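# Move three cups of beans from plank to table

## Task

Lift each of the three cups off the plank and set it upright on the table, keeping its beans inside.

## Robot and tools

Robot: two arms, left_arm and right_arm, each ending in a five-finger hand (the left hand mirrors the right). Bases in the scene frame: left_arm at (+0.017, +0.458, 0) m, right_arm at (+0.032, -0.361, 0) m, each turned only slightly about z.

Frames. Scene frame: origin at table-top height midway between the nominal bases, +x out over the table, +y toward left_arm, +z up. Fixed cameras and the table use it. Everything about a hand (printed positions, quats, velocities, Hand target) is in that arm's own base frame, and offsets run along that arm's base axes, turning about the Hand target's position. The hand point sits 0.05 m in front of the palm and 0.15 m out from the wrist face. Its +z runs along the straight fingers, +y out of the palm, +x across the palm away from the thumb on the right hand (toward the thumb on the left). Fingertips reach 0.06 to 0.07 m past it along +z and lie 0.06 m behind it along -y. The wrist may hang up to 0.11 m below it (palm down) and hit the table first; a bracket on the little-finger side can also strike things.

A row is 28 numbers, each in [-1, 1], always covering both arms: left dx, dy, dz, rx, ry, rz; left little, ring, middle, index, thumb_bend, thumb_turn, force_limit, speed; then the same fourteen for the right arm. The six pose numbers are offsets, not poses: 1.0 means 0.6 m or 180 degrees, counted from the arm's Hand target when the action or move begins; rx, ry, rz form one rotation vector. Every row in one action is measured from that same start, so resending an offset moves the arm further. Six zeros re-request the current Hand target. The six finger numbers are absolute targets: -1 open/straight, +1 closed; thumb_turn -1 beside the palm, +1 opposite the fingers. force_limit maps -1..+1 to about 0..10 N (15 N for the two thumb motors); speed rises from near 0 at -1 to full at +0.48. There is no 'no change' value: to hold a hand steady, repeat its last eight sent numbers (or, if none yet, its hand_measured plus hand_force_limit and hand_speed).

Tools.
execute_actions(actions, cameras): actions is a list of actions, each a list of up to 15 rows, one row per 1/30 s step; a short action keeps its last row to the end of 15 steps. An empty list returns images. cameras: names from cam_high, cam_left_wrist, cam_right_wrist, ["all"] or [].
move(target, speed, blend, stop_force, zero, blocking, cameras): target is one 28-number row or a list of up to 15 such rows; every row in the list is an offset from the same starting Hand targets, not from the prior row. speed: m/s, 0.002 to 3.6, default 0.25 (turn rate up to twice that in rad/s), one number or one per target. blend: metres of corner rounding per target, 0 means stop there. stop_force: 3 to 120 N, shared by both arms; ends an arm's path when its wrist sensor feels that much push against the motion; unreliable while turning and for light loose objects; give all listed rows identical hand numbers; omit it when backing off a contact. zero (default true) rezeroes before the move. blocking=false returns after 0.5 s while the move continues (not allowed with stop_force). Paths are straight, do not avoid obstacles, and last at most 10 s.
wait(seconds 0 to 10), stop(), zoom_image(camera, region [x0,y0,x1,y1] pixels, at most 504x504), show_instructions(), zero_wrist_force(arm), finished_scene(scene number).

Results give per arm the Hand target, end_effector_position (m) and quat, velocities, joint positions and torques, wrist force/torque (in the flange axes, plus the peak since last shown), and for each hand hand_measured, hand_stopped_by (moving, target, force, stalled, fault) and hand_load_n (positive when pushed open; a lost grip drops near 0), all in motor order. A move adds a 'move:' line: done, off_target, moving, held or fault, with limits=paced (pose clipped) or limits=held (steps withheld). Done does not prove nothing was touched.

Behaviour. Commanded orientation is clipped to within 32 degrees of the current one each step, so big turns take several steps. The hand often settles short of its Hand target; send the missing distance as a new offset. Don't route a path close to an arm's own base. A clearance check blocks arm parts from nearing the other arm but not fingers.

Gripping: with thumb_turn at +1 the hand holds objects about 0.035 to 0.065 m thick, handles down to 0.025 m. Close slowly (speed -0.94 or below) for a gentle grip. To grip harder, raise force_limit and send a more-closed target; to loosen, send a target more open than hand_measured.

Avoid: knocking a cup or beans off the table or leaving anything off it; dropping cups or releasing them while moving; spilling beans by tilting cups; hitting the table or plank hard; any contact between the two arms or one hand closing on the other. An outside force near 150 N or joint torque past limits (shoulder/elbow about 118-122 N m, wrists about 22-23 N m) halts the arm for 10 s; aiming past a firm contact can trigger this. Long holds or stretched poses heat motors (MOTOR HOT at 70 °C, brake stop at 85 °C). Loose objects may get brief random pushes.

Each tool is called after "Emit:" as name(argument=value, ...), one argument or row to a line, values as JSON.

Reference images:

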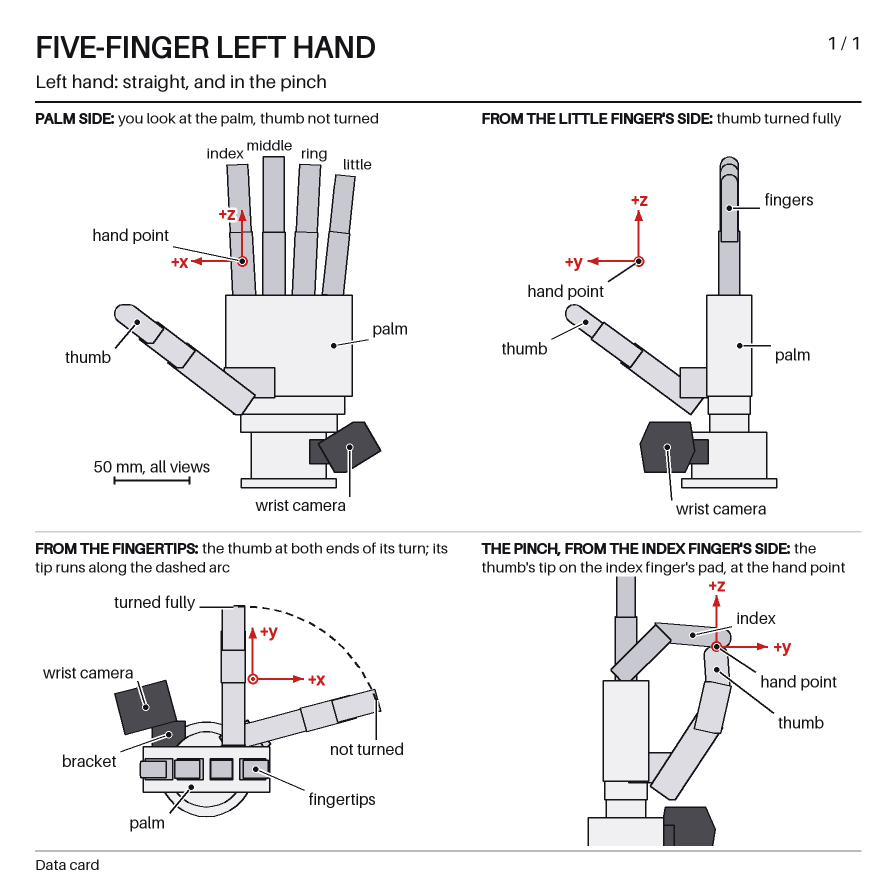

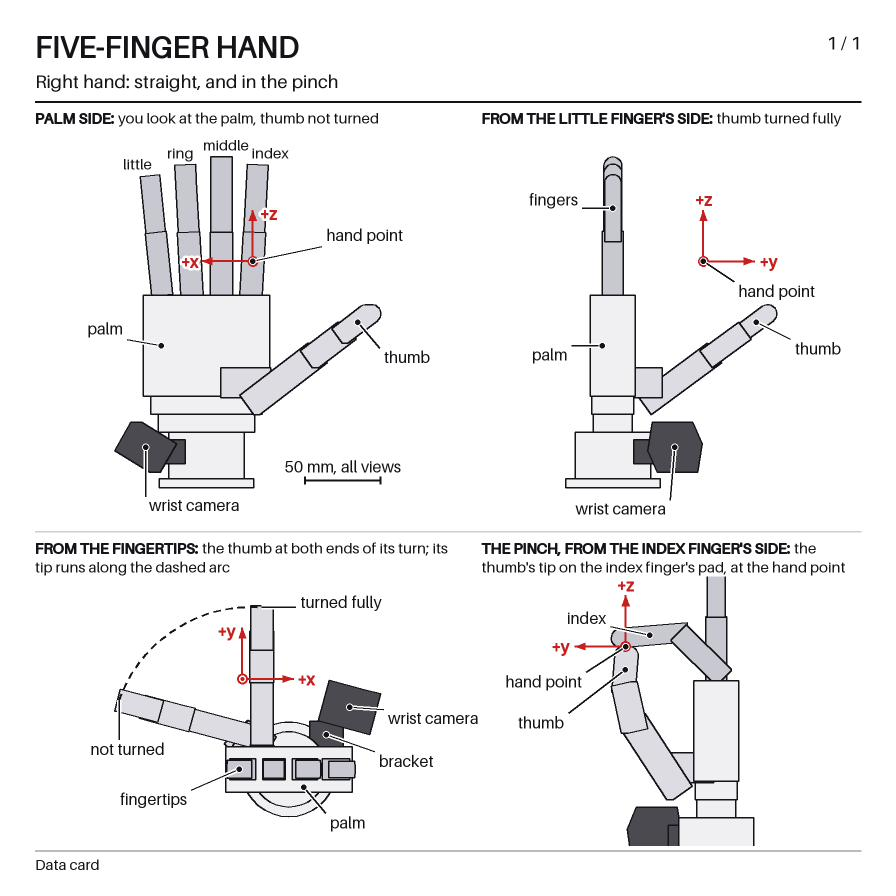

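## Session

Emit:
execute_actions(
  actions=[],
)

Scene clock: 0.00 s.
left_arm: end_effector_position=(+0.6842, -0.0797, +0.2367) hand_measured=(-1.000, -1.000, -1.000, -1.000, -1.000, -1.000) hand_load_n=(+0.0, +0.0, +0.0, +0.0, +0.0, +0.0) hand_stopped_by=(target, target, target, target, target, target) hand_force_limit=0.00 hand_speed=-0.80 end_effector_quat_wxyz=(+0.243, +0.823, -0.169, +0.484) | right_arm: end_effector_position=(+0.7391, +0.0304, +0.3791) hand_measured=(-1.000, -1.000, -1.000, -1.000, -1.000, -1.000) hand_load_n=(+0.0, +0.0, +0.0, +0.0, +0.0, +0.0) hand_stopped_by=(target, target, target, target, target, target) hand_force_limit=0.00 hand_speed=-0.80 end_effector_quat_wxyz=(+0.339, +0.813, +0.347, +0.321)
Joint positions: left_arm=[3.606 -2.139 -1.406 2.727 -0.601 2.029] | right_arm=[0.064 -1.011 0.911 0.754 1.956 0.635]
Joint velocities: within noise
Joint torques (N m): no reading
Wrist force (N): no reading
Wrist torque (N m): no reading
Wrist force, peak (N): no reading
Hand target: left_arm +0.6842, -0.0797, +0.2367; +0.243, +0.823, -0.169, +0.484 | right_arm +0.7391, +0.0304, +0.3791; +0.339, +0.813, +0.347, +0.321

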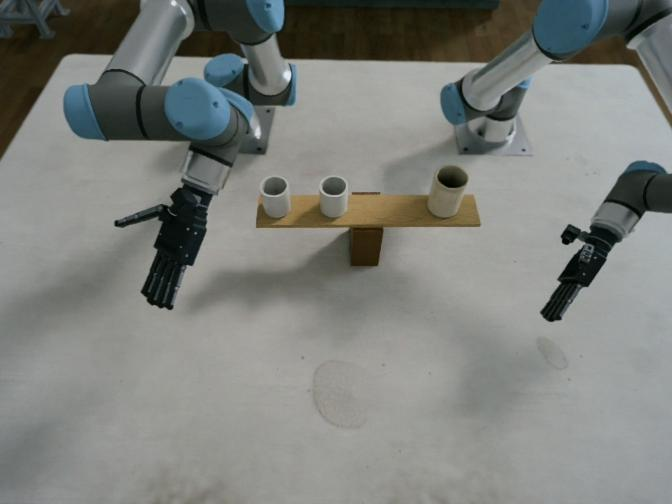

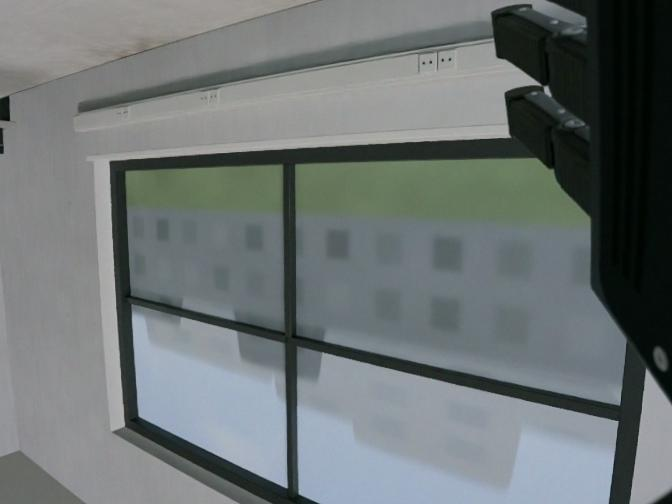

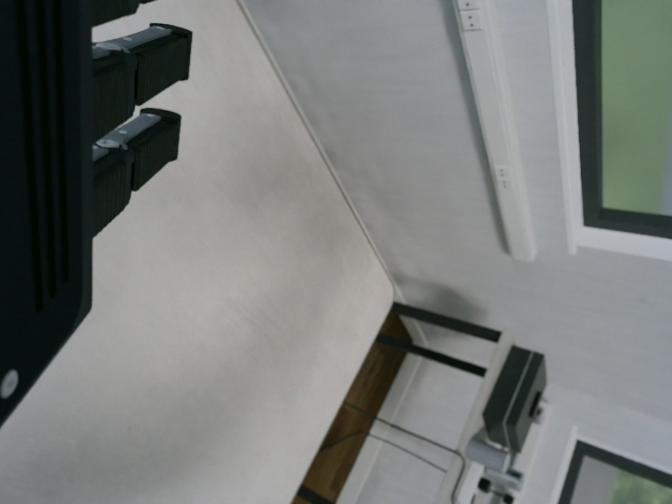

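Emit:
zoom_image(
  camera="cam_high",
  region=[230, 150, 510, 290],
)

Emit:
zoom_image(
  camera="cam_high",
  region=[330, 160, 410, 280],
)

Emit:
zoom_image(
  camera="cam_high",
  region=[250, 160, 370, 240],
)

Emit:
zoom_image(
  camera="cam_high",
  region=[400, 155, 500, 240],
)

Scaled by 1.800 from the camera's 672x504 image, which has a finer 960x720 frame.

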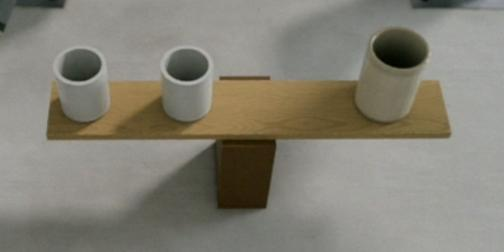

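Scaled by 4.200 from the camera's 672x504 image, which has a finer 960x720 frame.

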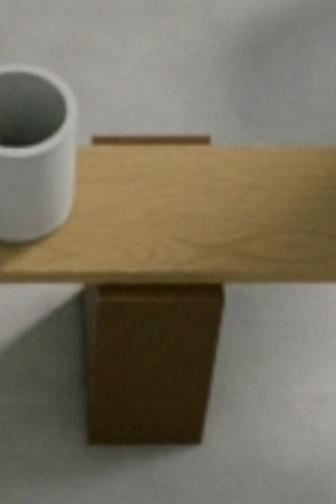

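Scaled by 4.200 from the camera's 672x504 image, which has a finer 960x720 frame.

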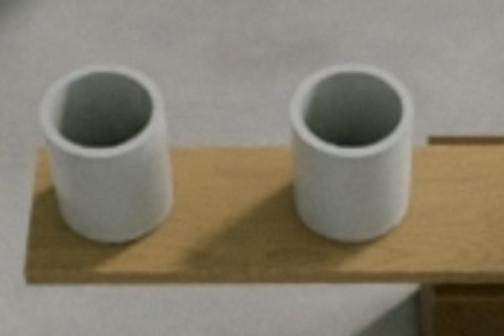

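Scaled by 5.040 from the camera's 672x504 image, which has a finer 960x720 frame.

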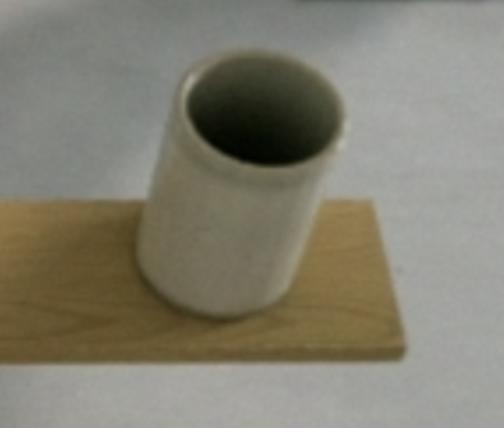

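Emit:
zoom_image(
  camera="cam_high",
  region=[430, 60, 560, 170],
)

Emit:
zoom_image(
  camera="cam_high",
  region=[200, 60, 330, 170],
)

Emit:
zoom_image(
  camera="cam_high",
  region=[520, 150, 672, 340],
)

Emit:
zoom_image(
  camera="cam_high",
  region=[90, 130, 290, 330],
)

Scaled by 3.877 from the camera's 672x504 image, which has a finer 960x720 frame.

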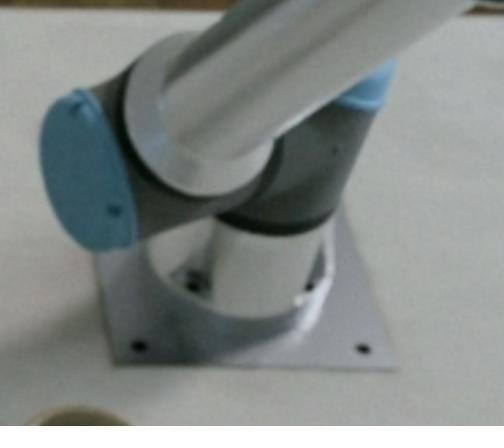

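Scaled by 3.877 from the camera's 672x504 image, which has a finer 960x720 frame.

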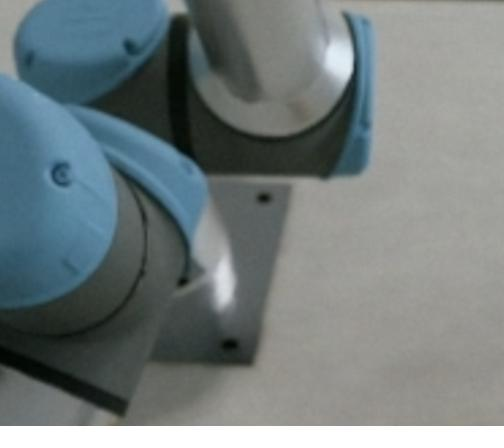

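Scaled by 2.653 from the camera's 672x504 image, which has a finer 960x720 frame.

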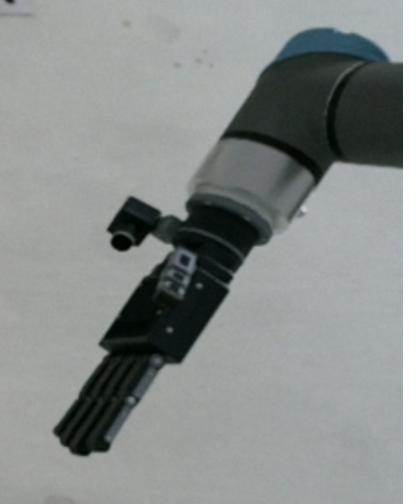

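Scaled by 2.520 from the camera's 672x504 image, which has a finer 960x720 frame.

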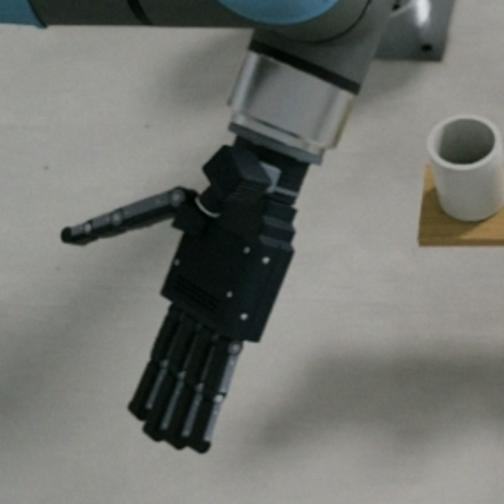

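Emit:
move(
  target=[
    [0,0,0.272,-0.795,0.4277,0.2778,-1,-1,-1,-1,-1,1,0,0,-0.1,0,0.0348,0.361,-0.1297,0.0832,-1,-1,-1,-1,-1,1,0,0],
    [-0.337,-0.267,0.272,-0.795,0.4277,0.2778,-1,-1,-1,-1,-1,1,0,0,-0.4655,0.3,0.0348,0.361,-0.1297,0.0832,-1,-1,-1,-1,-1,1,0,0],
  ],
  blend=0.03,
  speed=0.4,
  cameras=["all"],
)

Scene clock: 186.43 s.
left_arm: end_effector_position=(+0.4820, -0.2399, +0.3999) hand_measured=(-1.000, -1.000, -1.000, -1.000, -1.000, +1.000) hand_load_n=(+0.0, +0.0, +0.0, +0.0, +0.0, +0.5) hand_stopped_by=(target, target, target, target, target, target) hand_force_limit=0.00 hand_speed=0.00 end_effector_quat_wxyz=(+0.646, +0.136, +0.742, -0.117) | right_arm: end_effector_position=(+0.4598, +0.2104, +0.3999) hand_measured=(-1.000, -1.000, -1.000, -1.000, -1.000, +1.000) hand_load_n=(+0.0, +0.0, +0.0, +0.0, +0.0, +0.0) hand_stopped_by=(target, target, target, target, target, target) hand_force_limit=0.00 hand_speed=0.00 end_effector_quat_wxyz=(-0.129, +0.740, +0.148, +0.644)
Joint positions: left_arm=[2.845 -1.348 -1.827 3.036 -1.509 -1.56] | right_arm=[0.172 -1.906 1.906 0.142 1.35 1.54]
Joint torques (N m): left_arm=[-13.01 2.42 32.93 3.2 -1.53 -1.28] | right_arm=[7.4 0.11 -40.68 -3.33 2.53 1.91]
Wrist force (N): left_arm=[-2.3 -3.3 3.1] | right_arm=[-0.7 -1.4 -0.3]
Wrist torque (N m): left_arm=[-0.79 0.69 -0.03] | right_arm=[-0.33 -0.05 -0.19]
Wrist force, peak (N): left_arm=[-2.8 -3.1 4.1] | right_arm=[-0.7 4.1 -0.7]
Hand target: left_arm +0.4820, -0.2399, +0.3999; +0.646, +0.136, +0.742, -0.117 | right_arm +0.4598, +0.2104, +0.4000; -0.129, +0.740, +0.148, +0.644
Off the commanded pose: left_arm 0.000 m, 0 deg | right_arm 0.000 m, 0 deg.
move: done

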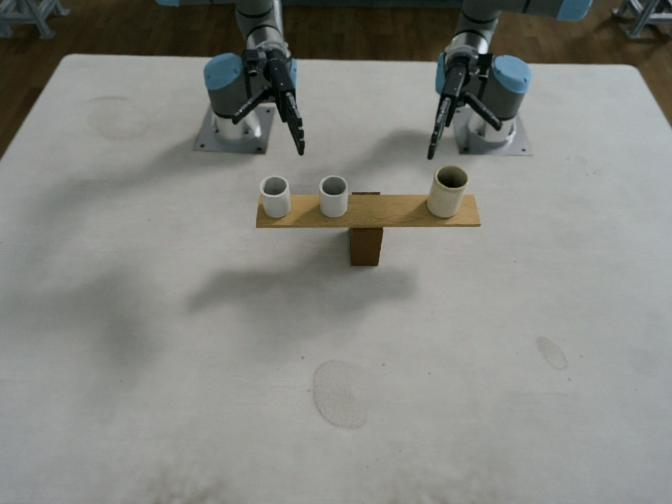

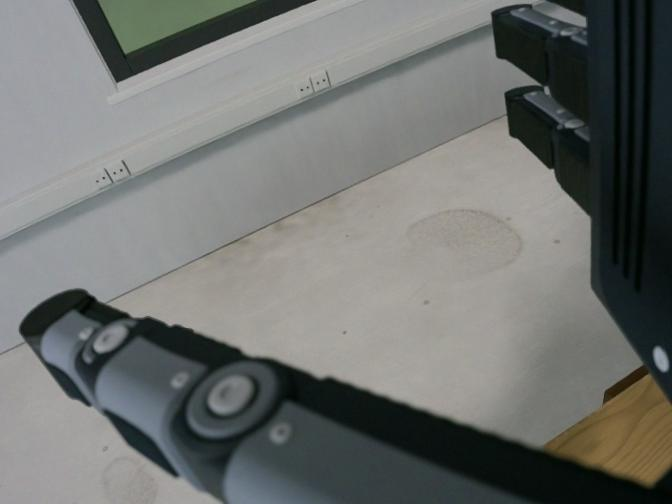

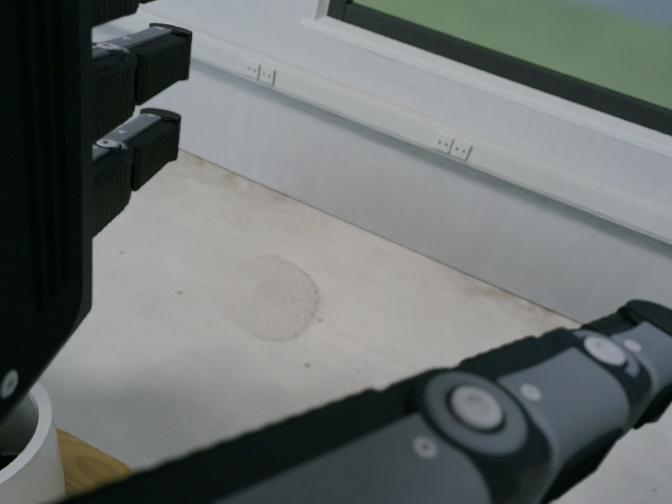

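Emit:
zoom_image(
  camera="cam_high",
  region=[220, 40, 380, 240],
)

Emit:
zoom_image(
  camera="cam_high",
  region=[390, 40, 550, 240],
)

Emit:
zoom_image(
  camera="cam_right_wrist",
  region=[0, 300, 200, 504],
)

Scaled by 2.520 from the camera's 672x504 image, which has a finer 960x720 frame.

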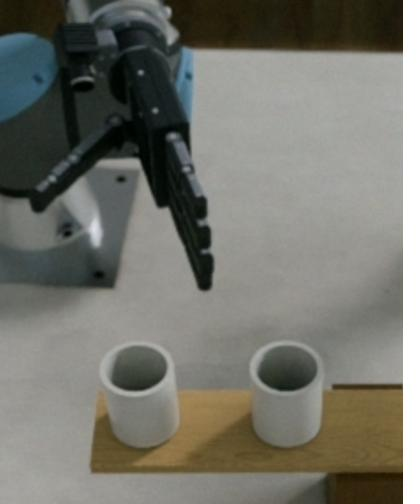

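Scaled by 2.520 from the camera's 672x504 image, which has a finer 960x720 frame.

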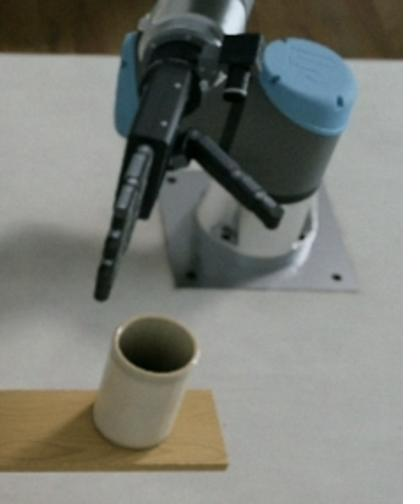

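Scaled by 2.471 from the camera's 672x504 image, which has a finer 960x720 frame.

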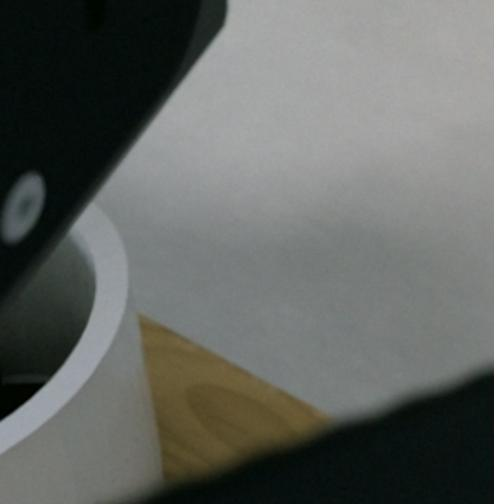

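Emit:
move(
  target=[-0.022,0.008,-0.09,0,0,0,-1,-1,-1,-1,-1,1,0,0,-0.018,0,-0.16,0,0,0,-1,-1,-1,-1,-1,1,0,0],
  speed=0.2,
  cameras=["all"],
)

Emit:
zoom_image(
  camera="cam_high",
  region=[230, 100, 370, 240],
)

Emit:
zoom_image(
  camera="cam_high",
  region=[380, 100, 520, 240],
)

Scene clock: 205.73 s.
left_arm: end_effector_position=(+0.4688, -0.2351, +0.3460) hand_measured=(-1.000, -1.000, -1.000, -1.000, -1.000, +1.000) hand_load_n=(+0.0, +0.0, +0.0, +0.0, +0.0, +0.5) hand_stopped_by=(target, target, target, target, target, target) hand_force_limit=0.00 hand_speed=0.00 end_effector_quat_wxyz=(+0.646, +0.136, +0.742, -0.117) | right_arm: end_effector_position=(+0.4490, +0.2104, +0.3040) hand_measured=(-1.000, -1.000, -1.000, -1.000, -1.000, +1.000) hand_load_n=(+0.0, +0.0, +0.0, +0.0, +0.0, +0.0) hand_stopped_by=(target, target, target, target, target, target) hand_force_limit=0.00 hand_speed=0.00 end_effector_quat_wxyz=(-0.129, +0.740, +0.148, +0.644)
Joint positions: left_arm=[2.847 -1.326 -1.982 3.169 -1.506 -1.56] | right_arm=[0.181 -1.899 2.149 -0.108 1.359 1.542]
Joint torques (N m): left_arm=[9.03 20 8.28 2.97 1.12 1.09] | right_arm=[7.61 0.27 -7.25 -3.03 2.2 1.98]
Wrist force (N): left_arm=[-2.7 -3.5 2.8] | right_arm=[-0.5 -1.5 -0.3]
Wrist torque (N m): left_arm=[-0.79 0.71 -0.07] | right_arm=[-0.34 -0.08 -0.17]
Wrist force, peak (N): left_arm=[-3.7 -3.3 3.2] | right_arm=[-1.7 -1.3 -0.3]
Hand target: left_arm +0.4688, -0.2351, +0.3459; +0.646, +0.136, +0.742, -0.117 | right_arm +0.4490, +0.2104, +0.3040; -0.129, +0.740, +0.148, +0.644
Off the commanded pose: left_arm 0.000 m, 0 deg | right_arm 0.000 m, 0 deg.
move: done

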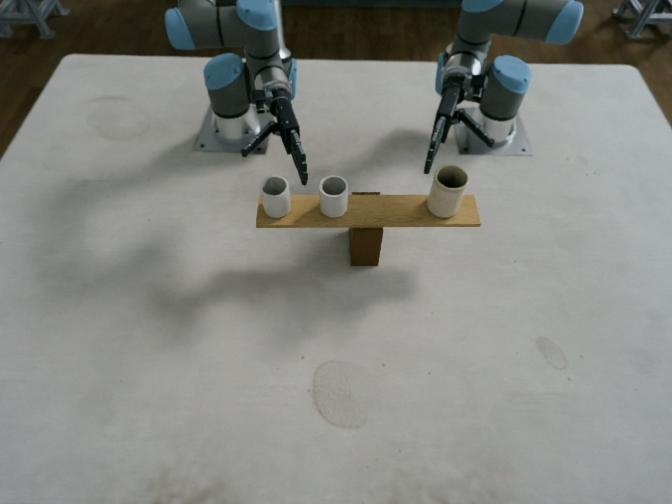

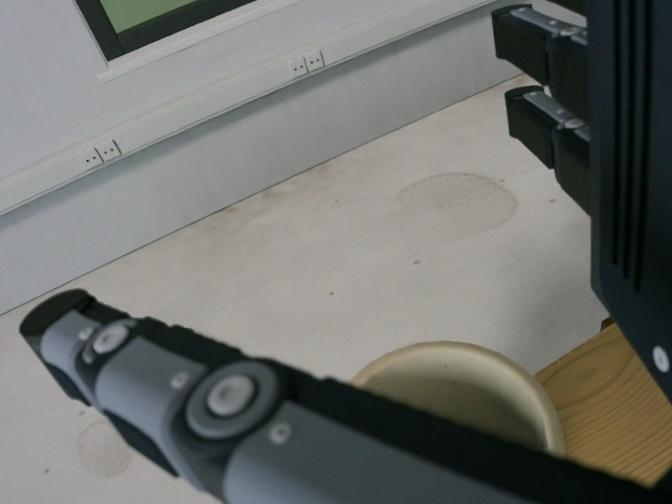

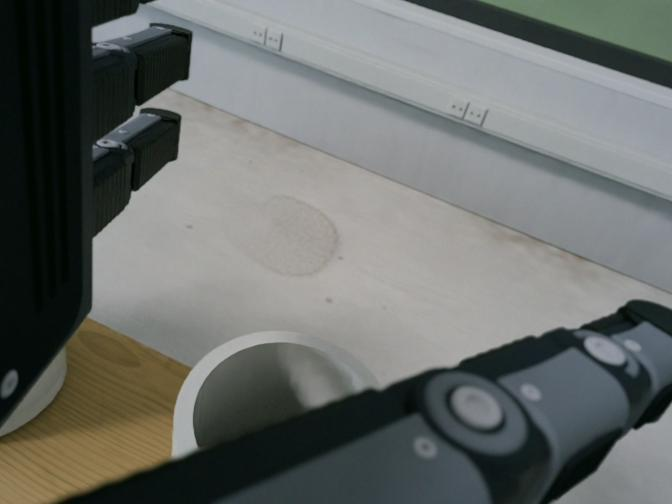

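Scaled by 3.600 from the camera's 672x504 image, which has a finer 960x720 frame.

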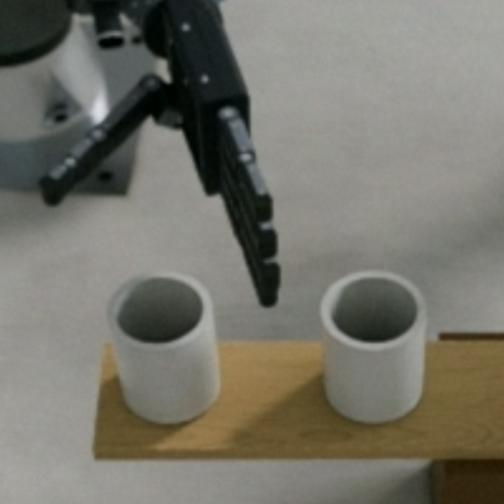

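Scaled by 3.600 from the camera's 672x504 image, which has a finer 960x720 frame.

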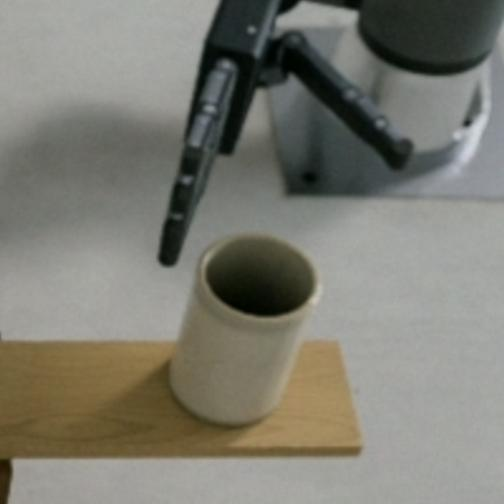

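Emit:
zoom_image(
  camera="cam_high",
  region=[340, 185, 400, 275],
)

Emit:
zoom_image(
  camera="cam_left_wrist",
  region=[320, 320, 672, 504],
)

Emit:
zoom_image(
  camera="cam_right_wrist",
  region=[0, 300, 400, 504],
)

Scaled by 5.600 from the camera's 672x504 image, which has a finer 960x720 frame.

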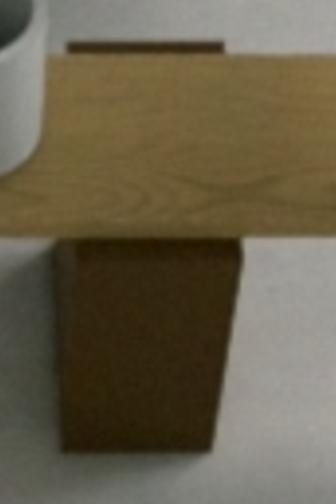

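Scaled by 1.432 from the camera's 672x504 image, which has a finer 960x720 frame.

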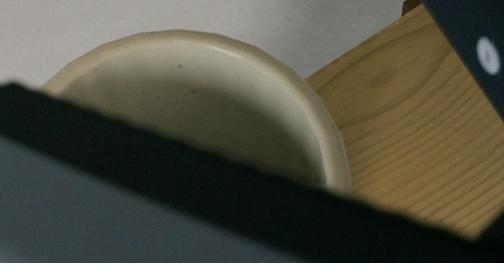

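Scaled by 1.260 from the camera's 672x504 image, which has a finer 960x720 frame.

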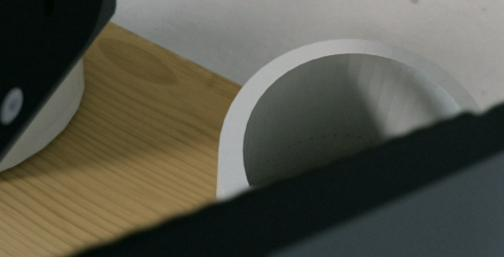

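Emit:
move(
  target=[-0.0033,-0.0093,-0.21,0,0,0,-1,-1,-1,-1,-1,1,0,0,0,0,0,0,0,0,-1,-1,-1,-1,-1,1,0,0],
  speed=0.08,
  stop_force=5,
  cameras=["all"],
)

Emit:
zoom_image(
  camera="cam_high",
  region=[380, 100, 520, 240],
)

Emit:
zoom_image(
  camera="cam_left_wrist",
  region=[320, 320, 672, 504],
)

Scene clock: 234.13 s.
left_arm: end_effector_position=(+0.4668, -0.2407, +0.2199) hand_measured=(-1.000, -1.000, -1.000, -1.000, -1.000, +1.000) hand_load_n=(+0.0, +0.0, +0.0, +0.5, +0.0, +0.5) hand_stopped_by=(target, target, target, target, target, target) hand_force_limit=0.00 hand_speed=0.00 end_effector_quat_wxyz=(+0.646, +0.136, +0.742, -0.117) | right_arm: end_effector_position=(+0.4490, +0.2104, +0.3040) hand_measured=(-1.000, -1.000, -1.000, -1.000, -1.000, +1.000) hand_load_n=(+0.0, +0.0, +0.0, +0.0, +0.0, +0.5) hand_stopped_by=(target, target, target, target, target, target) hand_force_limit=0.00 hand_speed=0.00 end_effector_quat_wxyz=(-0.129, +0.740, +0.148, +0.644)
Joint positions: left_arm=[2.826 -1.452 -2.227 3.54 -1.528 -1.563] | right_arm=[0.181 -1.899 2.149 -0.108 1.359 1.542]
Joint torques (N m): left_arm=[-11.57 3.76 6.43 3.05 -1.59 -1.09] | right_arm=[7.91 0.5 -7.26 -3.33 2.33 1.89]
Wrist force (N): left_arm=[-2.7 -3.1 3.1] | right_arm=[-0.6 -1.2 -0.5]
Wrist torque (N m): left_arm=[-0.74 0.72 -0.12] | right_arm=[-0.30 -0.07 -0.17]
Wrist force, peak (N): left_arm=[-3.4 -3.5 2.8] | right_arm=[-0.8 -1.5 -0.2]
Hand target: left_arm +0.4668, -0.2407, +0.2199; +0.646, +0.136, +0.742, -0.117 | right_arm +0.4490, +0.2104, +0.3040; -0.129, +0.740, +0.148, +0.644
Off the commanded pose: left_arm 0.000 m, 0 deg | right_arm 0.000 m, 0 deg.
move: done

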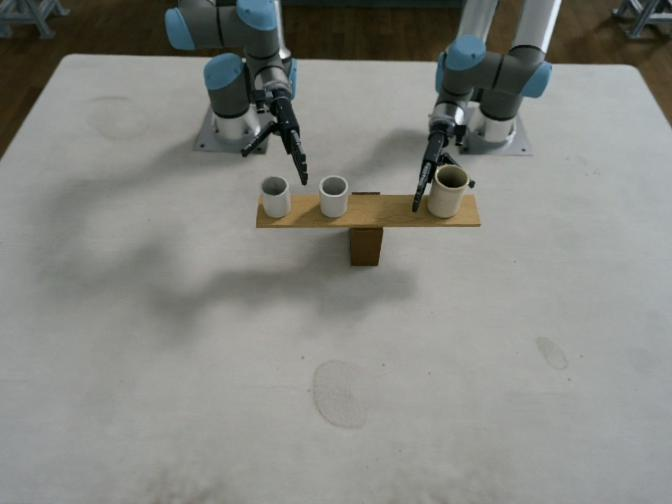

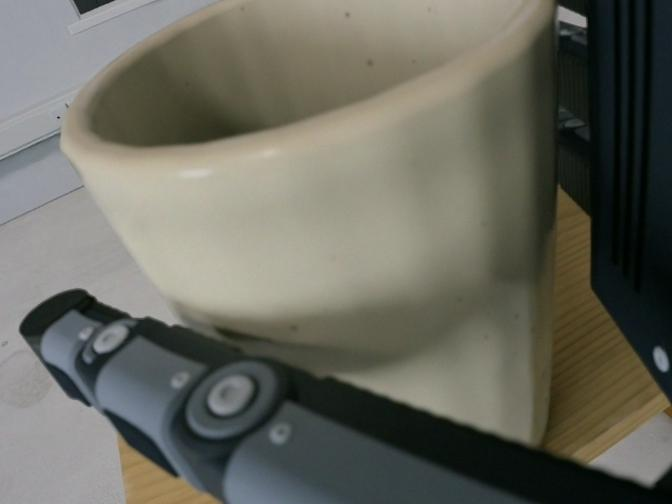

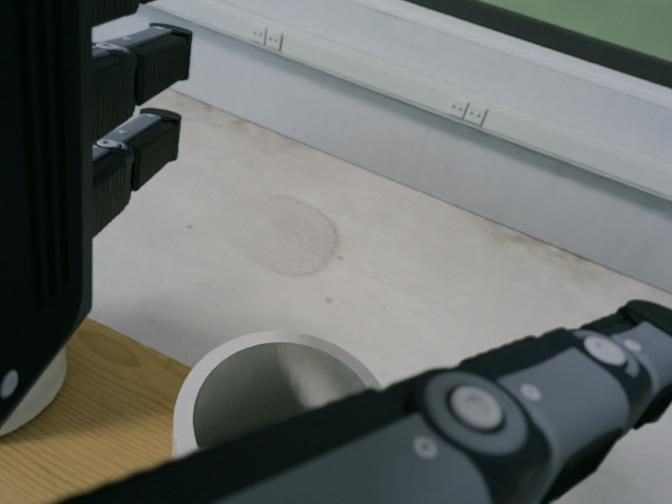

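Scaled by 3.600 from the camera's 672x504 image, which has a finer 960x720 frame.

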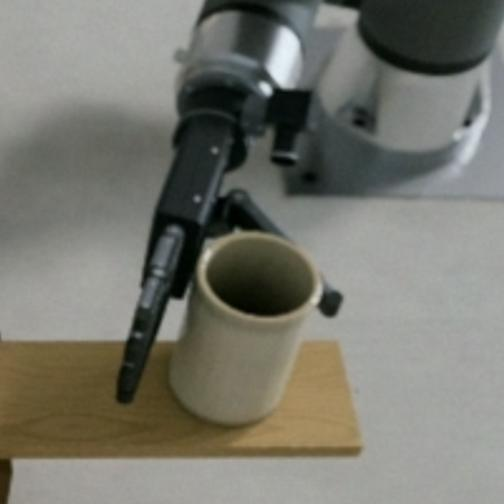

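Scaled by 1.432 from the camera's 672x504 image, which has a finer 960x720 frame.

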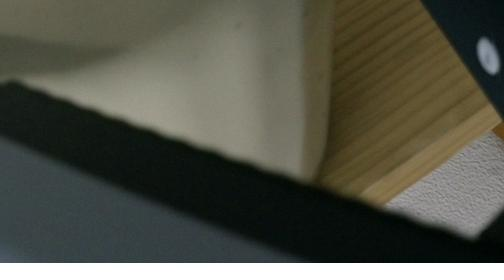

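Emit:
move(
  target=[0,0,0,0,0,0,-1,-1,0.5,0.5,0.4,1,-0.5,-0.92,0,0,0,0,0,0,-1,-1,-1,-1,-1,1,0,0],
  cameras=["all"],
)

Emit:
zoom_image(
  camera="cam_high",
  region=[380, 100, 520, 240],
)

Scene clock: 241.80 s.
left_arm: end_effector_position=(+0.4668, -0.2407, +0.2199) hand_measured=(-1.000, -1.000, -0.410, -0.492, -0.744, +1.000) hand_load_n=(+0.0, +0.0, +3.5, +1.0, +6.5, +0.5) hand_stopped_by=(target, target, force, force, force, target) hand_force_limit=-0.50 hand_speed=-0.92 end_effector_quat_wxyz=(+0.646, +0.136, +0.742, -0.117) | right_arm: end_effector_position=(+0.4490, +0.2104, +0.3040) hand_measured=(-1.000, -1.000, -1.000, -1.000, -1.000, +1.000) hand_load_n=(+0.0, +0.0, +0.0, +0.0, +0.0, +0.0) hand_stopped_by=(target, target, target, target, target, target) hand_force_limit=0.00 hand_speed=0.00 end_effector_quat_wxyz=(-0.129, +0.740, +0.148, +0.644)
Joint positions: left_arm=[2.826 -1.452 -2.227 3.54 -1.528 -1.563] | right_arm=[0.181 -1.899 2.149 -0.108 1.359 1.542]
Joint torques (N m): left_arm=[-11.68 4.31 7.45 2.36 -0.11 -0.08] | right_arm=[6.95 0.78 -6.72 -3.26 2.15 1.91]
Wrist force (N): left_arm=[-2.1 -3.4 3.6] | right_arm=[-0.6 -1.5 -0.6]
Wrist torque (N m): left_arm=[-0.77 0.72 -0.09] | right_arm=[-0.32 -0.04 -0.18]
Wrist force, peak (N): left_arm=[-2.3 -3.9 4.1] | right_arm=[-0.8 -1.6 -0.6]
Hand target: left_arm +0.4668, -0.2407, +0.2199; +0.646, +0.136, +0.742, -0.117 | right_arm +0.4490, +0.2104, +0.3040; -0.129, +0.740, +0.148, +0.644
Off the commanded pose: left_arm 0.000 m, 0 deg | right_arm 0.000 m, 0 deg.
move: done

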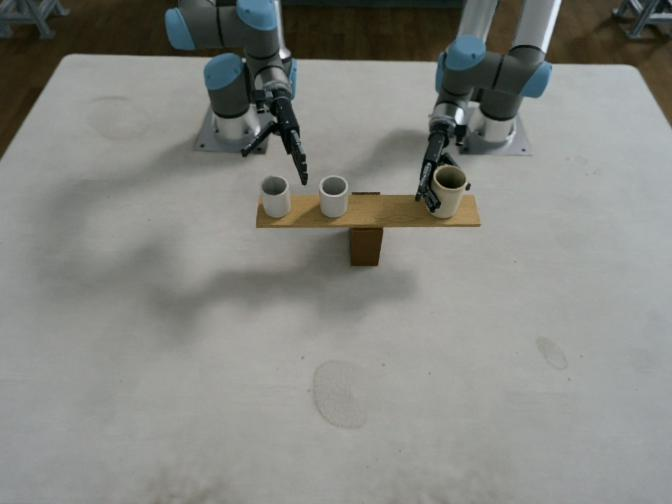

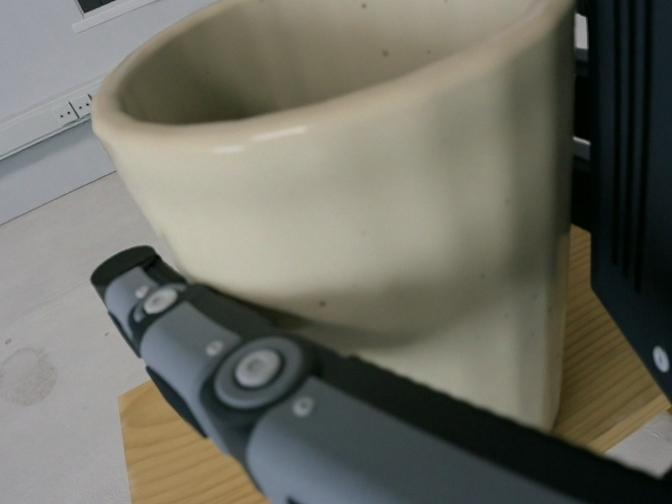

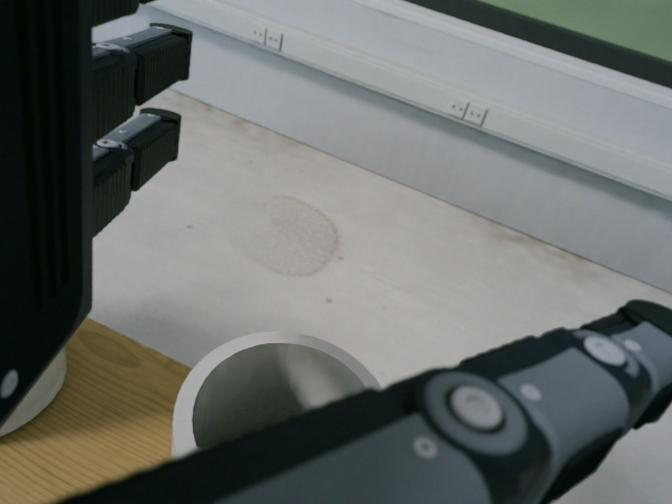

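Scaled by 3.600 from the camera's 672x504 image, which has a finer 960x720 frame.

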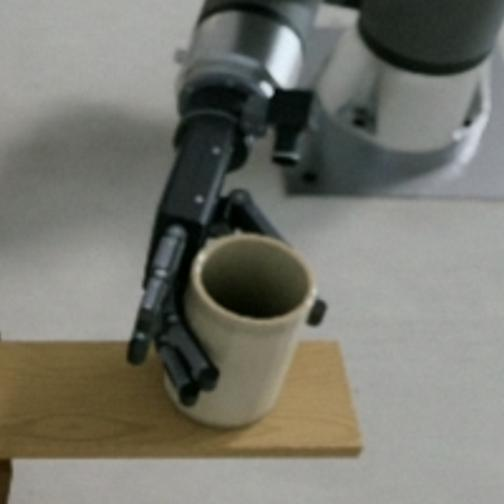

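Emit:
move(
  target=[0,0,0,0,0,0,-1,-1,0.6,0.6,0.5,1,0.1,-0.94,0,0,0,0,0,0,-1,-1,-1,-1,-1,1,0,0],
  cameras=["cam_high"],
)

Emit:
zoom_image(
  camera="cam_high",
  region=[380, 100, 520, 240],
)

Scene clock: 246.00 s.
left_arm: end_effector_position=(+0.4668, -0.2407, +0.2199) hand_measured=(-1.000, -1.000, -0.400, -0.466, -0.744, +1.000) hand_load_n=(+0.0, +0.0, +2.5, +6.0, +11.0, +0.5) hand_stopped_by=(target, target, force, force, force, target) hand_force_limit=0.10 hand_speed=-0.94 end_effector_quat_wxyz=(+0.646, +0.136, +0.742, -0.117) | right_arm: end_effector_position=(+0.4490, +0.2104, +0.3040) hand_measured=(-1.000, -1.000, -1.000, -1.000, -1.000, +1.000) hand_load_n=(+0.0, +0.0, +0.0, +0.0, +0.0, +0.0) hand_stopped_by=(target, target, target, target, target, target) hand_force_limit=0.00 hand_speed=0.00 end_effector_quat_wxyz=(-0.129, +0.740, +0.148, +0.644)
Joint positions: left_arm=[2.826 -1.452 -2.227 3.54 -1.528 -1.563] | right_arm=[0.181 -1.899 2.149 -0.108 1.359 1.542]
Joint torques (N m): left_arm=[-8.79 5.44 9.89 -0.05 0.95 0.47] | right_arm=[8.11 0.24 -6.4 -3.45 2.27 1.83]
Wrist force (N): left_arm=[-1.6 -3.4 3.8] | right_arm=[-0.5 -1.3 -0.4]
Wrist torque (N m): left_arm=[-0.78 0.68 -0.17] | right_arm=[-0.30 -0.08 -0.17]
Wrist force, peak (N): left_arm=[-2.0 -4.0 4.0] | right_arm=[-1.0 -1.7 -0.4]
Hand target: left_arm +0.4668, -0.2407, +0.2199; +0.646, +0.136, +0.742, -0.117 | right_arm +0.4490, +0.2104, +0.3040; -0.129, +0.740, +0.148, +0.644
Off the commanded pose: left_arm 0.000 m, 0 deg | right_arm 0.000 m, 0 deg.
move: done
Images, in order (width x height): cam_high 672x504.

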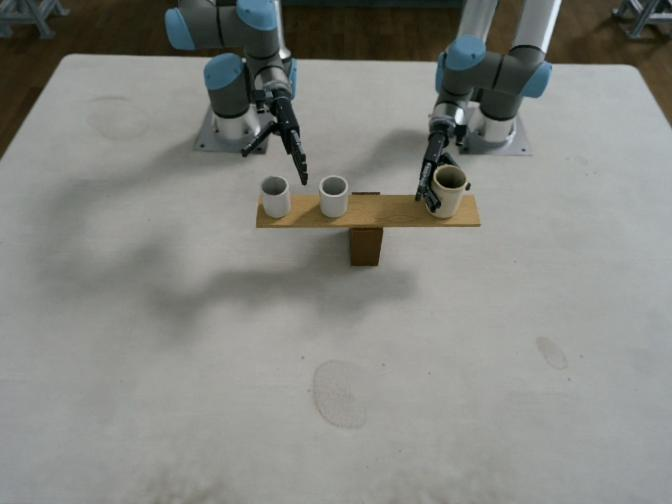

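Scaled by 3.600 from the camera's 672x504 image, which has a finer 960x720 frame.

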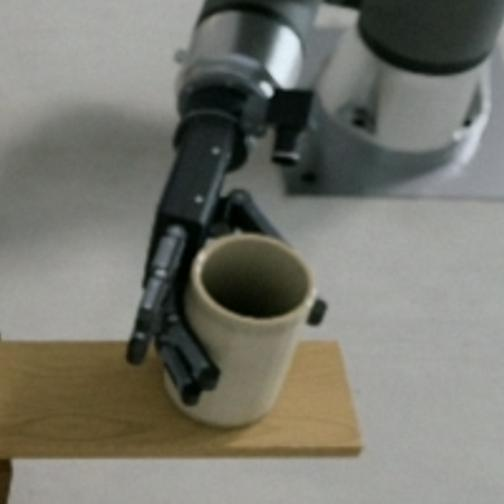

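Emit:
move(
  target=[0,0,0,0,0,0,-1,-1,0.6,0.6,0.5,1,0.1,-0.94,0,0,-0.153,0,0,0,-1,-1,-1,-1,-1,1,0,0],
  speed=0.08,
  stop_force=5,
  cameras=["all"],
)

Emit:
zoom_image(
  camera="cam_high",
  region=[230, 100, 370, 240],
)

Scene clock: 250.77 s.
left_arm: end_effector_position=(+0.4668, -0.2407, +0.2199) hand_measured=(-1.000, -1.000, -0.400, -0.466, -0.744, +1.000) hand_load_n=(+0.0, +0.0, +2.5, +6.5, +11.0, +1.0) hand_stopped_by=(target, target, force, force, force, target) hand_force_limit=0.10 hand_speed=-0.94 end_effector_quat_wxyz=(+0.646, +0.136, +0.742, -0.117) | right_arm: end_effector_position=(+0.4490, +0.2104, +0.2122) hand_measured=(-1.000, -1.000, -1.000, -1.000, -1.000, +1.000) hand_load_n=(+0.0, +0.0, +0.0, +0.0, +0.0, +0.5) hand_stopped_by=(target, target, target, target, target, target) hand_force_limit=0.00 hand_speed=0.00 end_effector_quat_wxyz=(-0.129, +0.740, +0.148, +0.644)
Joint positions: left_arm=[2.826 -1.452 -2.227 3.54 -1.528 -1.563] | right_arm=[0.181 -1.794 2.332 -0.396 1.359 1.542]
Joint torques (N m): left_arm=[-5.68 7.2 11.11 0 1.09 0.95] | right_arm=[6.79 -0.63 -4.21 -3.14 2.23 2]
Wrist force (N): left_arm=[-1.2 -3.5 3.6] | right_arm=[-0.5 -1.2 -0.3]
Wrist torque (N m): left_arm=[-0.78 0.69 -0.17] | right_arm=[-0.31 -0.06 -0.15]
Wrist force, peak (N): left_arm=[-1.7 -3.4 3.9] | right_arm=[-1.3 -1.3 -0.5]
Hand target: left_arm +0.4668, -0.2407, +0.2199; +0.646, +0.136, +0.742, -0.117 | right_arm +0.4490, +0.2104, +0.2122; -0.129, +0.740, +0.148, +0.644
Off the commanded pose: left_arm 0.000 m, 0 deg | right_arm 0.000 m, 0 deg.
move: done

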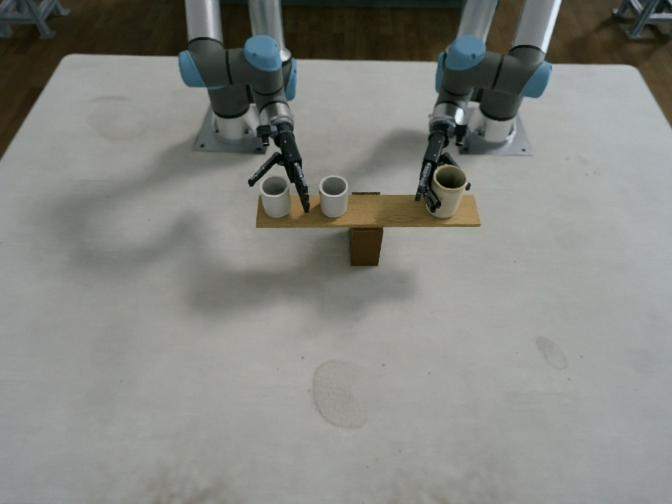

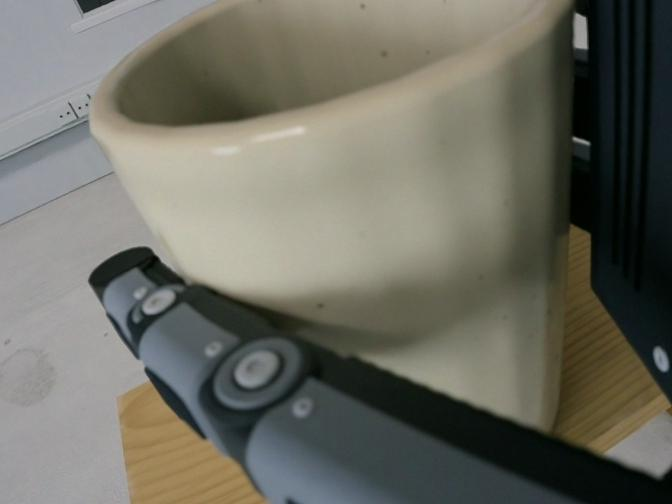

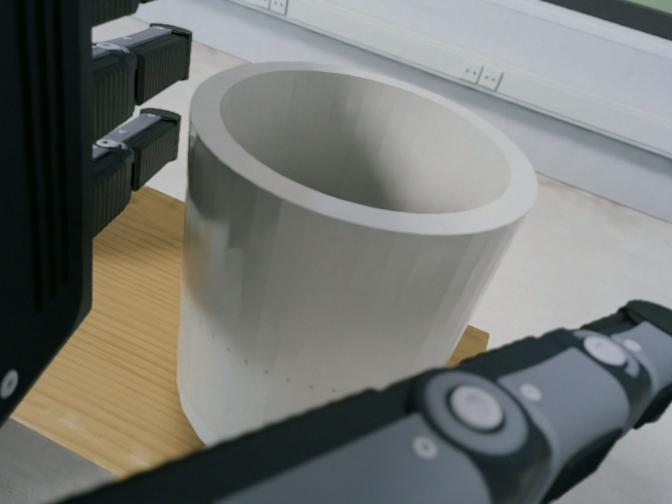

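Scaled by 3.600 from the camera's 672x504 image, which has a finer 960x720 frame.

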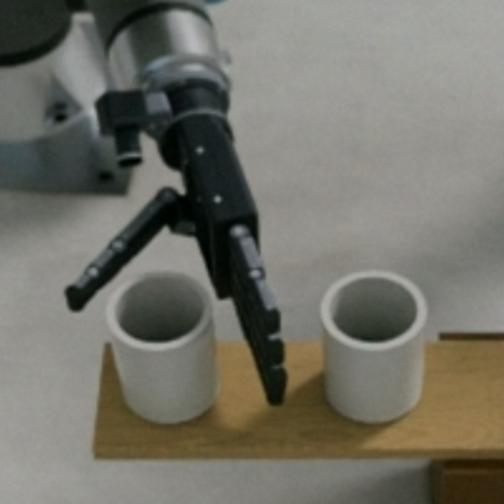

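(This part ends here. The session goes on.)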